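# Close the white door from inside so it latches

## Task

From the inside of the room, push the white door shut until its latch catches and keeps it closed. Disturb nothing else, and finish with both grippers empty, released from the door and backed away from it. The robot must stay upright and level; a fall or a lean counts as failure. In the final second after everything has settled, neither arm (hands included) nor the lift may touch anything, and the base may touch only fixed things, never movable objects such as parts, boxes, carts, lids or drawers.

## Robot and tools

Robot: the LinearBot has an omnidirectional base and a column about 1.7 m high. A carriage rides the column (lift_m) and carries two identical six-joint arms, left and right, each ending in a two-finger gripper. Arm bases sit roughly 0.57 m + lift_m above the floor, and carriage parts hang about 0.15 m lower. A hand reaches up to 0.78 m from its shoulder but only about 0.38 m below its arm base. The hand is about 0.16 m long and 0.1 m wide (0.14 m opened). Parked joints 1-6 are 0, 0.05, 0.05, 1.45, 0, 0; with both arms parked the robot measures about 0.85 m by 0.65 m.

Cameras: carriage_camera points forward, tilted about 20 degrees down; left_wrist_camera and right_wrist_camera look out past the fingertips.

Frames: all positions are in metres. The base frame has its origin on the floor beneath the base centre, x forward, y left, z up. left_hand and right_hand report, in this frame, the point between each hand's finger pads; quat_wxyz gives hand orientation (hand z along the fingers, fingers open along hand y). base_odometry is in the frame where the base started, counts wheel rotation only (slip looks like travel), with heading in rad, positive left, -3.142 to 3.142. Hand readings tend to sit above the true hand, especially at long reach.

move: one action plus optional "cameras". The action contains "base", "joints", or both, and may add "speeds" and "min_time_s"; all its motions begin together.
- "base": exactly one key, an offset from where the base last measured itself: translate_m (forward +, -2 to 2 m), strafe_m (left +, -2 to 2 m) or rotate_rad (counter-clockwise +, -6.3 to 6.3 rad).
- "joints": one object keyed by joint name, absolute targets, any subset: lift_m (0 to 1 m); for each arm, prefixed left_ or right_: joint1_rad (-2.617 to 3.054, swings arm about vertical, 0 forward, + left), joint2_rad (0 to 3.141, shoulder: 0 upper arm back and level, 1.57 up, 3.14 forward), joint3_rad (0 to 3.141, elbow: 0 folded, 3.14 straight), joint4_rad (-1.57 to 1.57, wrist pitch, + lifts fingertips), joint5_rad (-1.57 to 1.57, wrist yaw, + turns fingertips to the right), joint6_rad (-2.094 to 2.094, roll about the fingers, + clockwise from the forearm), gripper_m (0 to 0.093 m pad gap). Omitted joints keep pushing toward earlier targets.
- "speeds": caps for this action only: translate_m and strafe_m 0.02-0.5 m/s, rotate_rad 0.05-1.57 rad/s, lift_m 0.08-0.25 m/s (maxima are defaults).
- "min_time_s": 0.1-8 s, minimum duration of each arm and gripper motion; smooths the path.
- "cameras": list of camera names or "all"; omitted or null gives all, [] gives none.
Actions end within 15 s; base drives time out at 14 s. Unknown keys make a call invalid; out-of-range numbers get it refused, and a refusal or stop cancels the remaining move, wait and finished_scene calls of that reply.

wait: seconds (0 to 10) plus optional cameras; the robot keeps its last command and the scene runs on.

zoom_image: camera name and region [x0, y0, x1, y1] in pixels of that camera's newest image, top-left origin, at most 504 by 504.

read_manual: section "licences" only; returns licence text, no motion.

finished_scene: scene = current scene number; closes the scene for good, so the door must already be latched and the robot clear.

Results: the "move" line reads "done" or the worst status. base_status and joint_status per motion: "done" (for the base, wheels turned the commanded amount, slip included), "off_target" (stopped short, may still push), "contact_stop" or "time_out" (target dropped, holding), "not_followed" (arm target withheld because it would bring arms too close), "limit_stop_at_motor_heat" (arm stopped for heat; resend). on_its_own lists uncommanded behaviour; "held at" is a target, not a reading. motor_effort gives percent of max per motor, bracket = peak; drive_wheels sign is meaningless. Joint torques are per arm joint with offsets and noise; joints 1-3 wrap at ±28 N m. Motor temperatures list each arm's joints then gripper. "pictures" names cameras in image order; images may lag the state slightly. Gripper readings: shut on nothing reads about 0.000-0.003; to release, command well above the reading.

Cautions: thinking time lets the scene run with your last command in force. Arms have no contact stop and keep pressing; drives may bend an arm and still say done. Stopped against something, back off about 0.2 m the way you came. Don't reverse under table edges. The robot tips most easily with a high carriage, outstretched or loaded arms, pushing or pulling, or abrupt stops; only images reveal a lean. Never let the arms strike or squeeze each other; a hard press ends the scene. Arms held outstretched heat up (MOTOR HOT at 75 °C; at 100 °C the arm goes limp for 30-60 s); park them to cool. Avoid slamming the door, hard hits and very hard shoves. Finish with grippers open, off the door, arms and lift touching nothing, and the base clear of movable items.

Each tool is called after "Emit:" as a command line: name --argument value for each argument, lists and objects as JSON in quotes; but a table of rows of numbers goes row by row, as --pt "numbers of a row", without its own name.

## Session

Emit:
move --cameras '["carriage_camera"]'

Scene clock: 0.00 s.
Joint torques (N m): no reading
Motor temperatures (°C): left_arm=[29 31 34 29 27 30 27] | right_arm=[30 32 32 30 29 29 31]
base_odometry: x=+0.000 y=+0.000 heading=+0.000
base_status: not commanded
joint_positions: lift_m=+0.300 left_joint1_rad=-0.008 left_joint2_rad=+0.051 left_joint3_rad=+0.041 left_joint4_rad=+1.440 left_joint5_rad=+0.011 left_joint6_rad=+0.011 left_gripper_m=+0.09396 right_joint1_rad=+0.018 right_joint2_rad=+0.067 right_joint3_rad=+0.063 right_joint4_rad=+1.446 right_joint5_rad=+0.039 right_joint6_rad=-0.006 right_gripper_m=+0.09396
joint_status: not commanded
motor_effort: lift_m=+18 drive_wheels=+1
left_hand: x=+0.2519 y=+0.2950 z=+1.3085 quat_wxyz=(+0.997, +0.006, +0.071, +0.001) (m; base frame)
right_hand: x=+0.2485 y=-0.3032 z=+1.3145 quat_wxyz=(+0.998, +0.018, +0.064, +0.005) (m; base frame)
pictures: carriage_camera
Images, in order (width x height): carriage_camera 672x504.

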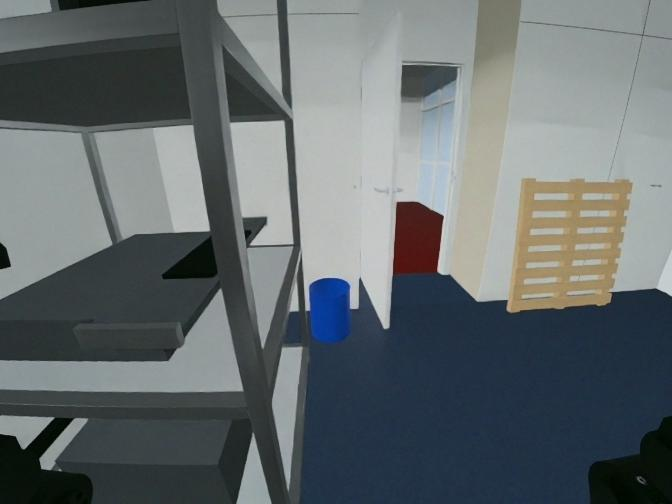

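Emit:
move --base '{"rotate_rad":0.062}' --cameras '[]'

Emit:
move --base '{"strafe_m":-0.7}' --joints '{"lift_m":0.2,"left_gripper_m":0,"right_gripper_m":0}' --cameras '["carriage_camera"]'

Emit:
move --base '{"translate_m":0.6}' --joints '{"left_joint1_rad":0.05,"left_joint2_rad":1.57,"left_joint3_rad":1.57,"left_joint4_rad":0,"left_joint5_rad":0}' --min_time_s 2 --cameras '["carriage_camera"]'

Scene clock: 10.37 s.
Joint torques (N m): left_arm=[-0.09 3.86 5.53 -0.12 0.08 0.06] | right_arm=[-0.23 3.92 6.09 -0.21 -0.1 -0.05]
move: done
base_odometry: x=+0.000 y=+0.000 heading=+0.062
base_status: done
joint_positions: lift_m=+0.300 left_joint1_rad=-0.008 left_joint2_rad=+0.051 left_joint3_rad=+0.041 left_joint4_rad=+1.440 left_joint5_rad=+0.011 left_joint6_rad=+0.011 left_gripper_m=+0.09396 right_joint1_rad=+0.018 right_joint2_rad=+0.067 right_joint3_rad=+0.063 right_joint4_rad=+1.446 right_joint5_rad=+0.039 right_joint6_rad=-0.006 right_gripper_m=+0.09396
joint_status: not commanded
motor_effort: lift_m=+18(18) drive_wheels=-3(10)
left_hand: x=+0.2519 y=+0.2950 z=+1.3085 quat_wxyz=(+0.997, +0.006, +0.071, +0.001) (m; base frame)
right_hand: x=+0.2485 y=-0.3032 z=+1.3145 quat_wxyz=(+0.998, +0.018, +0.064, +0.005) (m; base frame)
pictures: none
No camera images: "cameras" was empty.

Scene clock: 14.00 s.
Joint torques (N m): left_arm=[-0.12 3.84 5.64 -0.09 0.09 0.04] | right_arm=[-0.18 3.88 6.09 -0.21 -0.1 -0.05]
move: done
base_odometry: x=+0.043 y=-0.699 heading=+0.061
base_status: done
joint_positions: lift_m=+0.200 left_joint1_rad=-0.007 left_joint2_rad=+0.051 left_joint3_rad=+0.041 left_joint4_rad=+1.440 left_joint5_rad=+0.011 left_joint6_rad=+0.011 left_gripper_m=+0.00064 right_joint1_rad=+0.019 right_joint2_rad=+0.067 right_joint3_rad=+0.063 right_joint4_rad=+1.446 right_joint5_rad=+0.039 right_joint6_rad=-0.006 right_gripper_m=+0.00010
joint_status: all done
motor_effort: lift_m=+19(20) drive_wheels=-2(19)
left_hand: x=+0.2519 y=+0.2950 z=+1.2084 quat_wxyz=(+0.997, +0.006, +0.071, +0.001) (m; base frame)
right_hand: x=+0.2486 y=-0.3032 z=+1.2144 quat_wxyz=(+0.998, +0.018, +0.064, +0.005) (m; base frame)
pictures: carriage_camera
Images, in order (width x height): carriage_camera 672x504.

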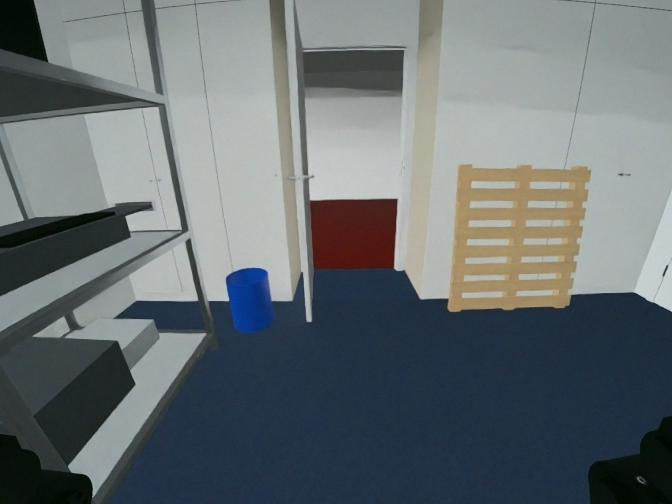

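Scene clock: 17.40 s.
Joint torques (N m): left_arm=[0.31 -7.68 9.52 1.93 -0.02 0.03] | right_arm=[-0.14 3.85 6.12 -0.18 -0.1 -0.04]
move: done
base_odometry: x=+0.641 y=-0.663 heading=+0.061
base_status: done
joint_positions: lift_m=+0.200 left_joint1_rad=+0.044 left_joint2_rad=+1.567 left_joint3_rad=+1.541 left_joint4_rad=+0.008 left_joint5_rad=+0.011 left_joint6_rad=+0.011 left_gripper_m=+0.00064 right_joint1_rad=+0.019 right_joint2_rad=+0.067 right_joint3_rad=+0.063 right_joint4_rad=+1.445 right_joint5_rad=+0.039 right_joint6_rad=-0.006 right_gripper_m=+0.00010
joint_status: all done
motor_effort: lift_m=+18(19) drive_wheels=-2(15)
left_hand: x=+0.7260 y=+0.3175 z=+1.2072 quat_wxyz=(+0.700, -0.008, +0.714, +0.015) (m; base frame)
right_hand: x=+0.2489 y=-0.3032 z=+1.2144 quat_wxyz=(+0.998, +0.018, +0.065, +0.005) (m; base frame)
pictures: carriage_camera
Images, in order (width x height): carriage_camera 672x504.

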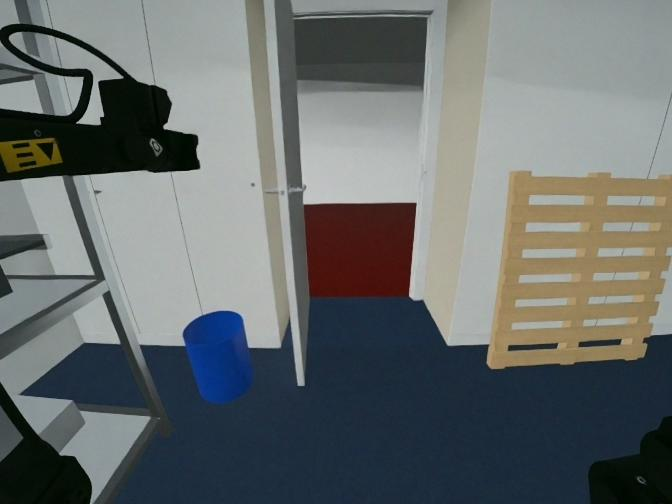

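Emit:
move --base '{"translate_m":0.77}' --speeds '{"translate_m":0.3}' --cameras '["carriage_camera"]'

Emit:
move --base '{"strafe_m":-0.65}' --speeds '{"strafe_m":0.15}' --cameras '["carriage_camera"]'

Emit:
move --base '{"translate_m":0.13}' --speeds '{"translate_m":0.12}' --cameras '["carriage_camera"]'

Emit:
move --base '{"translate_m":-0.28}' --cameras '["carriage_camera"]'

Emit:
move --base '{"strafe_m":0.39}' --joints '{"left_joint1_rad":0,"left_joint2_rad":0.05,"left_joint3_rad":0.05,"left_joint4_rad":1.45,"left_joint5_rad":0,"left_joint6_rad":0}' --min_time_s 2 --cameras '["carriage_camera"]'

Emit:
move --joints '{"right_joint1_rad":0.1,"right_joint2_rad":2.3,"right_joint3_rad":2.3,"right_joint4_rad":0}' --min_time_s 1.5 --cameras '["carriage_camera"]'

Scene clock: 32.43 s.
Joint torques (N m): left_arm=[0.36 -7.76 9.52 1.96 -0.03 0.03] | right_arm=[-0.12 3.82 6.04 -0.19 -0.1 -0.06]
Motor temperatures (°C): left_arm=[29 33 40 32 27 30 27] | right_arm=[30 33 33 30 29 29 31]
move: done
base_odometry: x=+1.410 y=-0.616 heading=+0.060
base_status: done
joint_positions: lift_m=+0.200 left_joint1_rad=+0.044 left_joint2_rad=+1.567 left_joint3_rad=+1.543 left_joint4_rad=+0.003 left_joint5_rad=+0.011 left_joint6_rad=+0.011 left_gripper_m=+0.00064 right_joint1_rad=+0.019 right_joint2_rad=+0.067 right_joint3_rad=+0.063 right_joint4_rad=+1.445 right_joint5_rad=+0.039 right_joint6_rad=-0.006 right_gripper_m=+0.00010
joint_status: not commanded
motor_effort: lift_m=+18(18) drive_wheels=-1(13)
left_hand: x=+0.7259 y=+0.3175 z=+1.2068 quat_wxyz=(+0.699, -0.008, +0.715, +0.015) (m; base frame)
right_hand: x=+0.2488 y=-0.3032 z=+1.2144 quat_wxyz=(+0.998, +0.018, +0.065, +0.005) (m; base frame)
pictures: carriage_camera
Images, in order (width x height): carriage_camera 672x504.

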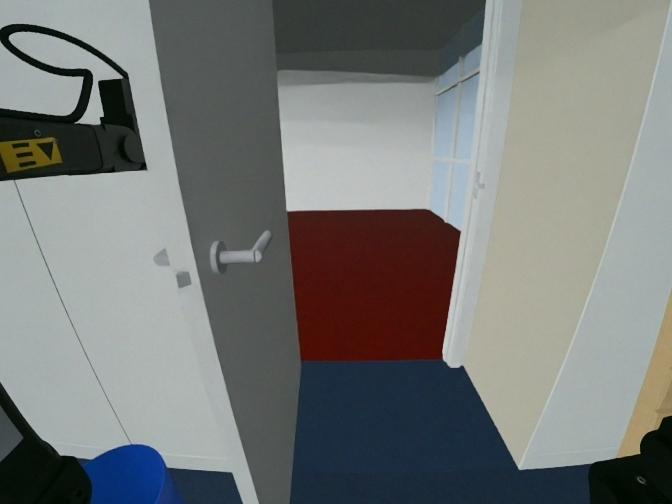

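Scene clock: 37.67 s.
Joint torques (N m): left_arm=[-0.29 -7.69 9.47 1.99 0.26 0.05] | right_arm=[-0.24 3.84 6.08 -0.19 -0.1 -0.04]
move: done
base_odometry: x=+1.450 y=-1.265 heading=+0.060
base_status: done
joint_positions: lift_m=+0.200 left_joint1_rad=+0.053 left_joint2_rad=+1.567 left_joint3_rad=+1.543 left_joint4_rad=+0.002 left_joint5_rad=-0.014 left_joint6_rad=+0.010 left_gripper_m=+0.00064 right_joint1_rad=+0.019 right_joint2_rad=+0.067 right_joint3_rad=+0.063 right_joint4_rad=+1.445 right_joint5_rad=+0.039 right_joint6_rad=-0.006 right_gripper_m=+0.00010
joint_status: not commanded
motor_effort: lift_m=+18(18) drive_wheels=+1(12)
left_hand: x=+0.7255 y=+0.3267 z=+1.2066 quat_wxyz=(+0.699, -0.020, +0.715, +0.027) (m; base frame)
right_hand: x=+0.2488 y=-0.3032 z=+1.2144 quat_wxyz=(+0.998, +0.018, +0.065, +0.005) (m; base frame)
pictures: carriage_camera
Images, in order (width x height): carriage_camera 672x504.

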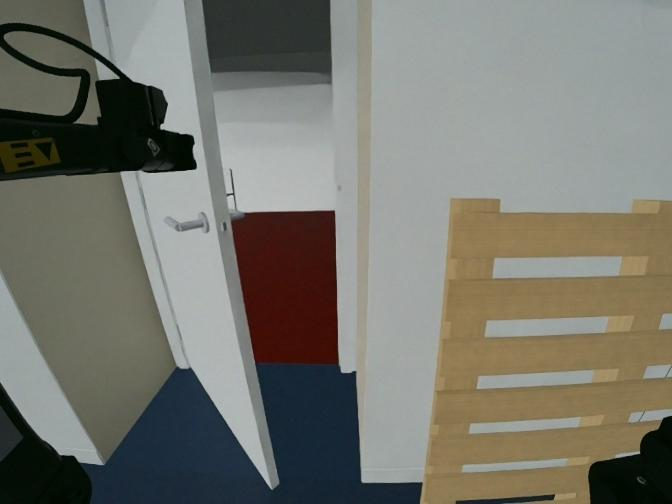

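Scene clock: 39.60 s.
Joint torques (N m): left_arm=[-0.75 -7.6 9.29 1.98 0.28 0.07] | right_arm=[-0.17 3.84 6.02 -0.21 -0.11 -0.06]
move: done
base_odometry: x=+1.579 y=-1.257 heading=+0.060
base_status: done
joint_positions: lift_m=+0.200 left_joint1_rad=+0.058 left_joint2_rad=+1.567 left_joint3_rad=+1.543 left_joint4_rad=+0.001 left_joint5_rad=-0.015 left_joint6_rad=+0.010 left_gripper_m=+0.00064 right_joint1_rad=+0.019 right_joint2_rad=+0.067 right_joint3_rad=+0.063 right_joint4_rad=+1.445 right_joint5_rad=+0.039 right_joint6_rad=-0.006 right_gripper_m=+0.00010
joint_status: not commanded
motor_effort: lift_m=+18(19) drive_wheels=-1(11)
left_hand: x=+0.7253 y=+0.3293 z=+1.2065 quat_wxyz=(+0.698, -0.022, +0.715, +0.029) (m; base frame)
right_hand: x=+0.2488 y=-0.3032 z=+1.2144 quat_wxyz=(+0.998, +0.018, +0.065, +0.005) (m; base frame)
pictures: carriage_camera
Images, in order (width x height): carriage_camera 672x504.

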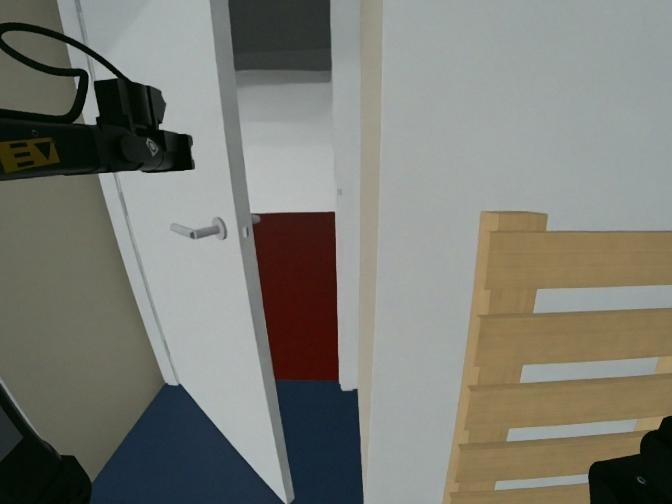

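Scene clock: 42.10 s.
Joint torques (N m): left_arm=[-0.5 -7.82 9.25 1.99 0.27 0.04] | right_arm=[-0.12 3.9 6.05 -0.16 -0.1 -0.06]
move: done
base_odometry: x=+1.300 y=-1.275 heading=+0.060
base_status: done
joint_positions: lift_m=+0.200 left_joint1_rad=+0.055 left_joint2_rad=+1.568 left_joint3_rad=+1.545 left_joint4_rad=+0.000 left_joint5_rad=-0.014 left_joint6_rad=+0.010 left_gripper_m=+0.00064 right_joint1_rad=+0.019 right_joint2_rad=+0.067 right_joint3_rad=+0.063 right_joint4_rad=+1.446 right_joint5_rad=+0.039 right_joint6_rad=-0.006 right_gripper_m=+0.00010
joint_status: not commanded
motor_effort: lift_m=+18(18) drive_wheels=+1(14)
left_hand: x=+0.7255 y=+0.3277 z=+1.2069 quat_wxyz=(+0.698, -0.021, +0.715, +0.028) (m; base frame)
right_hand: x=+0.2486 y=-0.3032 z=+1.2144 quat_wxyz=(+0.998, +0.018, +0.064, +0.005) (m; base frame)
pictures: carriage_camera
Images, in order (width x height): carriage_camera 672x504.

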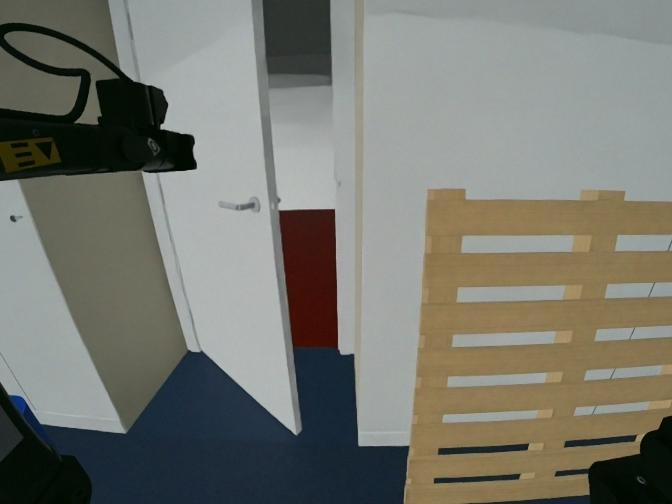

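Scene clock: 44.90 s.
Joint torques (N m): left_arm=[-0.61 3.02 4.48 0.06 0.23 -0.08] | right_arm=[-0.02 3.85 6.01 -0.22 -0.11 -0.06]
move: done
base_odometry: x=+1.276 y=-0.885 heading=+0.060
base_status: done
joint_positions: lift_m=+0.200 left_joint1_rad=+0.005 left_joint2_rad=+0.057 left_joint3_rad=+0.057 left_joint4_rad=+1.434 left_joint5_rad=-0.011 left_joint6_rad=+0.010 left_gripper_m=+0.00064 right_joint1_rad=+0.018 right_joint2_rad=+0.067 right_joint3_rad=+0.063 right_joint4_rad=+1.446 right_joint5_rad=+0.039 right_joint6_rad=-0.006 right_gripper_m=+0.00010
joint_status: all done
motor_effort: lift_m=+18(18) drive_wheels=+0(12)
left_hand: x=+0.2499 y=+0.2992 z=+1.2129 quat_wxyz=(+0.998, -0.005, +0.068, +0.008) (m; base frame)
right_hand: x=+0.2485 y=-0.3032 z=+1.2144 quat_wxyz=(+0.998, +0.018, +0.064, +0.005) (m; base frame)
pictures: carriage_camera
Images, in order (width x height): carriage_camera 672x504.

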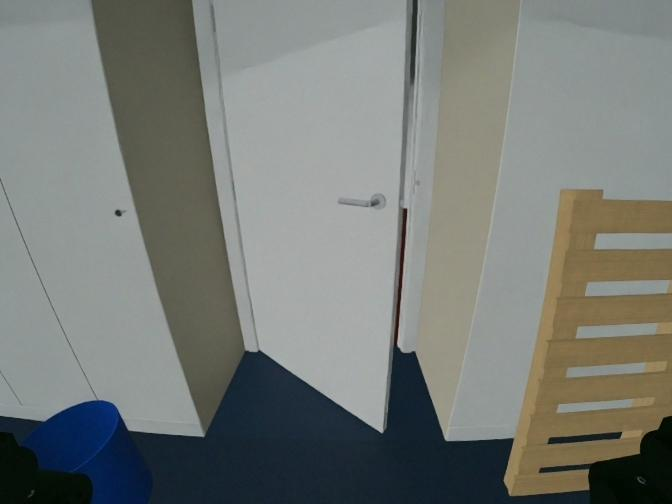

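Scene clock: 47.10 s.
Joint torques (N m): left_arm=[-0.53 2.99 4.62 0.03 0.2 -0.05] | right_arm=[0.4 -12.96 10.7 2.11 -0.07 -0.04]
move: done
base_odometry: x=+1.276 y=-0.885 heading=+0.060
base_status: not commanded
joint_positions: lift_m=+0.200 left_joint1_rad=+0.005 left_joint2_rad=+0.057 left_joint3_rad=+0.057 left_joint4_rad=+1.437 left_joint5_rad=-0.011 left_joint6_rad=+0.010 left_gripper_m=+0.00064 right_joint1_rad=+0.094 right_joint2_rad=+2.293 right_joint3_rad=+2.272 right_joint4_rad=+0.010 right_joint5_rad=+0.039 right_joint6_rad=-0.006 right_gripper_m=+0.00010
joint_status: all done
motor_effort: lift_m=+17(18) drive_wheels=-1(2)
left_hand: x=+0.2493 y=+0.2992 z=+1.2130 quat_wxyz=(+0.998, -0.005, +0.067, +0.008) (m; base frame)
right_hand: x=+0.8991 y=-0.2393 z=+1.1445 quat_wxyz=(+0.703, -0.022, +0.711, +0.017) (m; base frame)
pictures: carriage_camera
Images, in order (width x height): carriage_camera 672x504.

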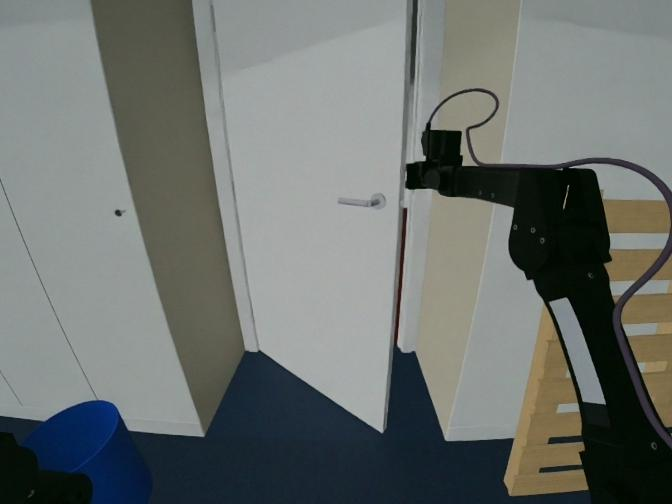

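Emit:
move --base '{"translate_m":0.5}' --joints '{"right_joint1_rad":0.16}' --speeds '{"translate_m":0.15}' --cameras '["carriage_camera"]'

Emit:
move --base '{"translate_m":0.15}' --speeds '{"translate_m":0.1}' --cameras '["carriage_camera"]'

Scene clock: 57.50 s.
Joint torques (N m): left_arm=[-0.54 3.17 4.48 -0.07 0.23 -0.06] | right_arm=[-0.59 -12.46 10.36 2.27 0.04 -0.04]
Motor temperatures (°C): left_arm=[29 33 40 32 28 30 28] | right_arm=[30 38 36 33 29 29 31]
move: done
base_odometry: x=+1.775 y=-0.855 heading=+0.061
base_status: done
joint_positions: lift_m=+0.200 left_joint1_rad=+0.005 left_joint2_rad=+0.056 left_joint3_rad=+0.057 left_joint4_rad=+1.444 left_joint5_rad=-0.011 left_joint6_rad=+0.010 left_gripper_m=+0.00064 right_joint1_rad=+0.165 right_joint2_rad=+2.289 right_joint3_rad=+2.276 right_joint4_rad=-0.006 right_joint5_rad=+0.026 right_joint6_rad=-0.006 right_gripper_m=+0.00009
joint_status: all done
motor_effort: lift_m=+18(18) drive_wheels=-3(14)
left_hand: x=+0.2471 y=+0.2992 z=+1.2132 quat_wxyz=(+0.998, -0.005, +0.063, +0.008) (m; base frame)
right_hand: x=+0.8918 y=-0.1890 z=+1.1452 quat_wxyz=(+0.699, -0.052, +0.712, +0.046) (m; base frame)
pictures: carriage_camera
Images, in order (width x height): carriage_camera 672x504.

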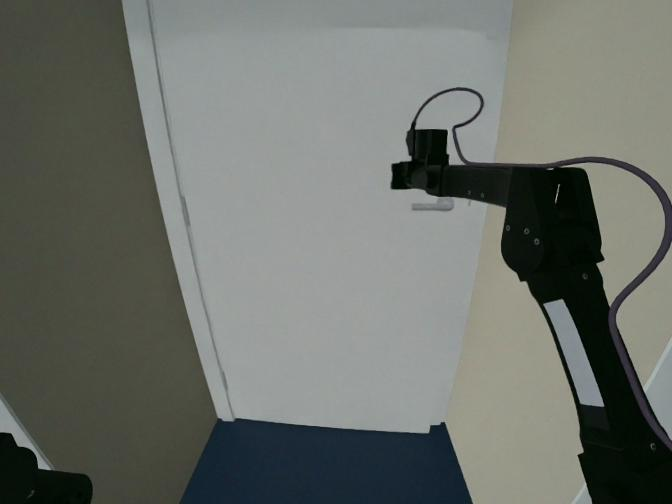

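Scene clock: 59.70 s.
Joint torques (N m): left_arm=[-0.62 3.25 4.55 -0.08 0.21 -0.05] | right_arm=[-2.03 3.7 8.05 7.43 0.46 -0.04]
move: done
base_odometry: x=+1.925 y=-0.846 heading=+0.060
base_status: done
joint_positions: lift_m=+0.200 left_joint1_rad=+0.005 left_joint2_rad=+0.056 left_joint3_rad=+0.056 left_joint4_rad=+1.447 left_joint5_rad=-0.010 left_joint6_rad=+0.010 left_gripper_m=+0.00064 right_joint1_rad=+0.180 right_joint2_rad=+2.121 right_joint3_rad=+2.295 right_joint4_rad=-0.475 right_joint5_rad=-0.019 right_joint6_rad=-0.006 right_gripper_m=+0.00008
joint_status: not commanded
motor_effort: lift_m=+18(19) drive_wheels=+13(17)
left_hand: x=+0.2468 y=+0.2991 z=+1.2128 quat_wxyz=(+0.998, -0.005, +0.062, +0.008) (m; base frame)
right_hand: x=+0.8282 y=-0.1821 z=+1.1475 quat_wxyz=(+0.590, -0.081, +0.801, +0.059) (m; base frame)
pictures: carriage_camera
Images, in order (width x height): carriage_camera 672x504.

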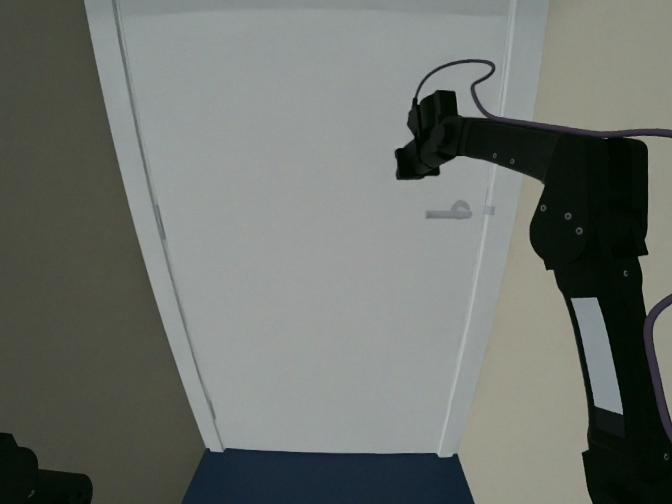

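Emit:
move --base '{"translate_m":0.03}' --speeds '{"translate_m":0.1}' --cameras '[]'

Emit:
move --base '{"translate_m":-0.5}' --speeds '{"translate_m":0.25}' --cameras '["carriage_camera"]'

Scene clock: 65.30 s.
Joint torques (N m): left_arm=[-0.4 3.18 4.79 -0.09 0.25 -0.05] | right_arm=[-1.94 7.79 4.44 7.72 0.72 -0.05]
Motor temperatures (°C): left_arm=[29 33 39 31 28 30 28] | right_arm=[30 38 36 55 29 29 31]
move: done
base_odometry: x=+1.954 y=-0.844 heading=+0.060
base_status: done
joint_positions: lift_m=+0.200 left_joint1_rad=+0.005 left_joint2_rad=+0.056 left_joint3_rad=+0.056 left_joint4_rad=+1.448 left_joint5_rad=-0.010 left_joint6_rad=+0.010 left_gripper_m=+0.00064 right_joint1_rad=+0.180 right_joint2_rad=+2.080 right_joint3_rad=+2.329 right_joint4_rad=-0.657 right_joint5_rad=-0.050 right_joint6_rad=-0.006 right_gripper_m=+0.00008
joint_status: not commanded
motor_effort: lift_m=+18(19) drive_wheels=+15(22)
left_hand: x=+0.2464 y=+0.2991 z=+1.2129 quat_wxyz=(+0.998, -0.005, +0.061, +0.008) (m; base frame)
right_hand: x=+0.8008 y=-0.1817 z=+1.1455 quat_wxyz=(+0.545, -0.092, +0.831, +0.068) (m; base frame)
pictures: none
No camera images: "cameras" was empty.

Scene clock: 68.60 s.
Joint torques (N m): left_arm=[-0.5 3.15 4.85 -0.09 0.2 -0.05] | right_arm=[-0.5 -14.05 8.06 2.31 0.05 -0.05]
Motor temperatures (°C): left_arm=[29 33 39 31 28 30 28] | right_arm=[30 39 36 55 29 29 31]
move: done
base_odometry: x=+1.455 y=-0.874 heading=+0.060
base_status: done
joint_positions: lift_m=+0.200 left_joint1_rad=+0.005 left_joint2_rad=+0.056 left_joint3_rad=+0.056 left_joint4_rad=+1.448 left_joint5_rad=-0.010 left_joint6_rad=+0.010 left_gripper_m=+0.00064 right_joint1_rad=+0.164 right_joint2_rad=+2.305 right_joint3_rad=+2.300 right_joint4_rad=-0.007 right_joint5_rad=+0.026 right_joint6_rad=-0.006 right_gripper_m=+0.00008
joint_status: not commanded
motor_effort: lift_m=+18(18) drive_wheels=+0(16)
left_hand: x=+0.2466 y=+0.2990 z=+1.2128 quat_wxyz=(+0.998, -0.005, +0.061, +0.008) (m; base frame)
right_hand: x=+0.8947 y=-0.1893 z=+1.1459 quat_wxyz=(+0.701, -0.051, +0.710, +0.046) (m; base frame)
pictures: carriage_camera
Images, in order (width x height): carriage_camera 672x504.

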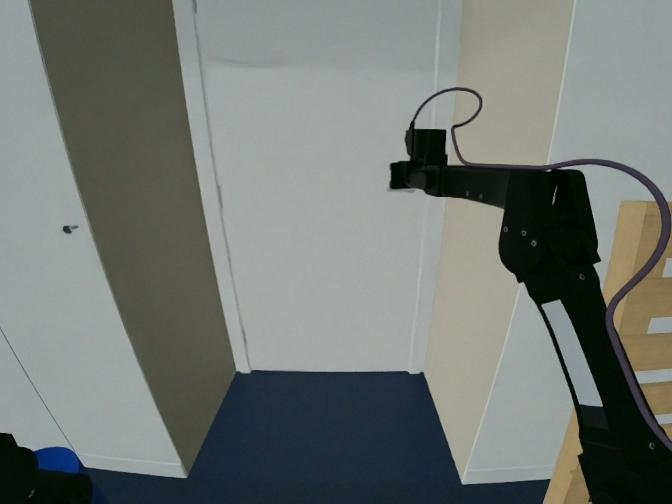

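Door flush.

Emit:
finished_scene --scene 3

The scene is finished: the task was done.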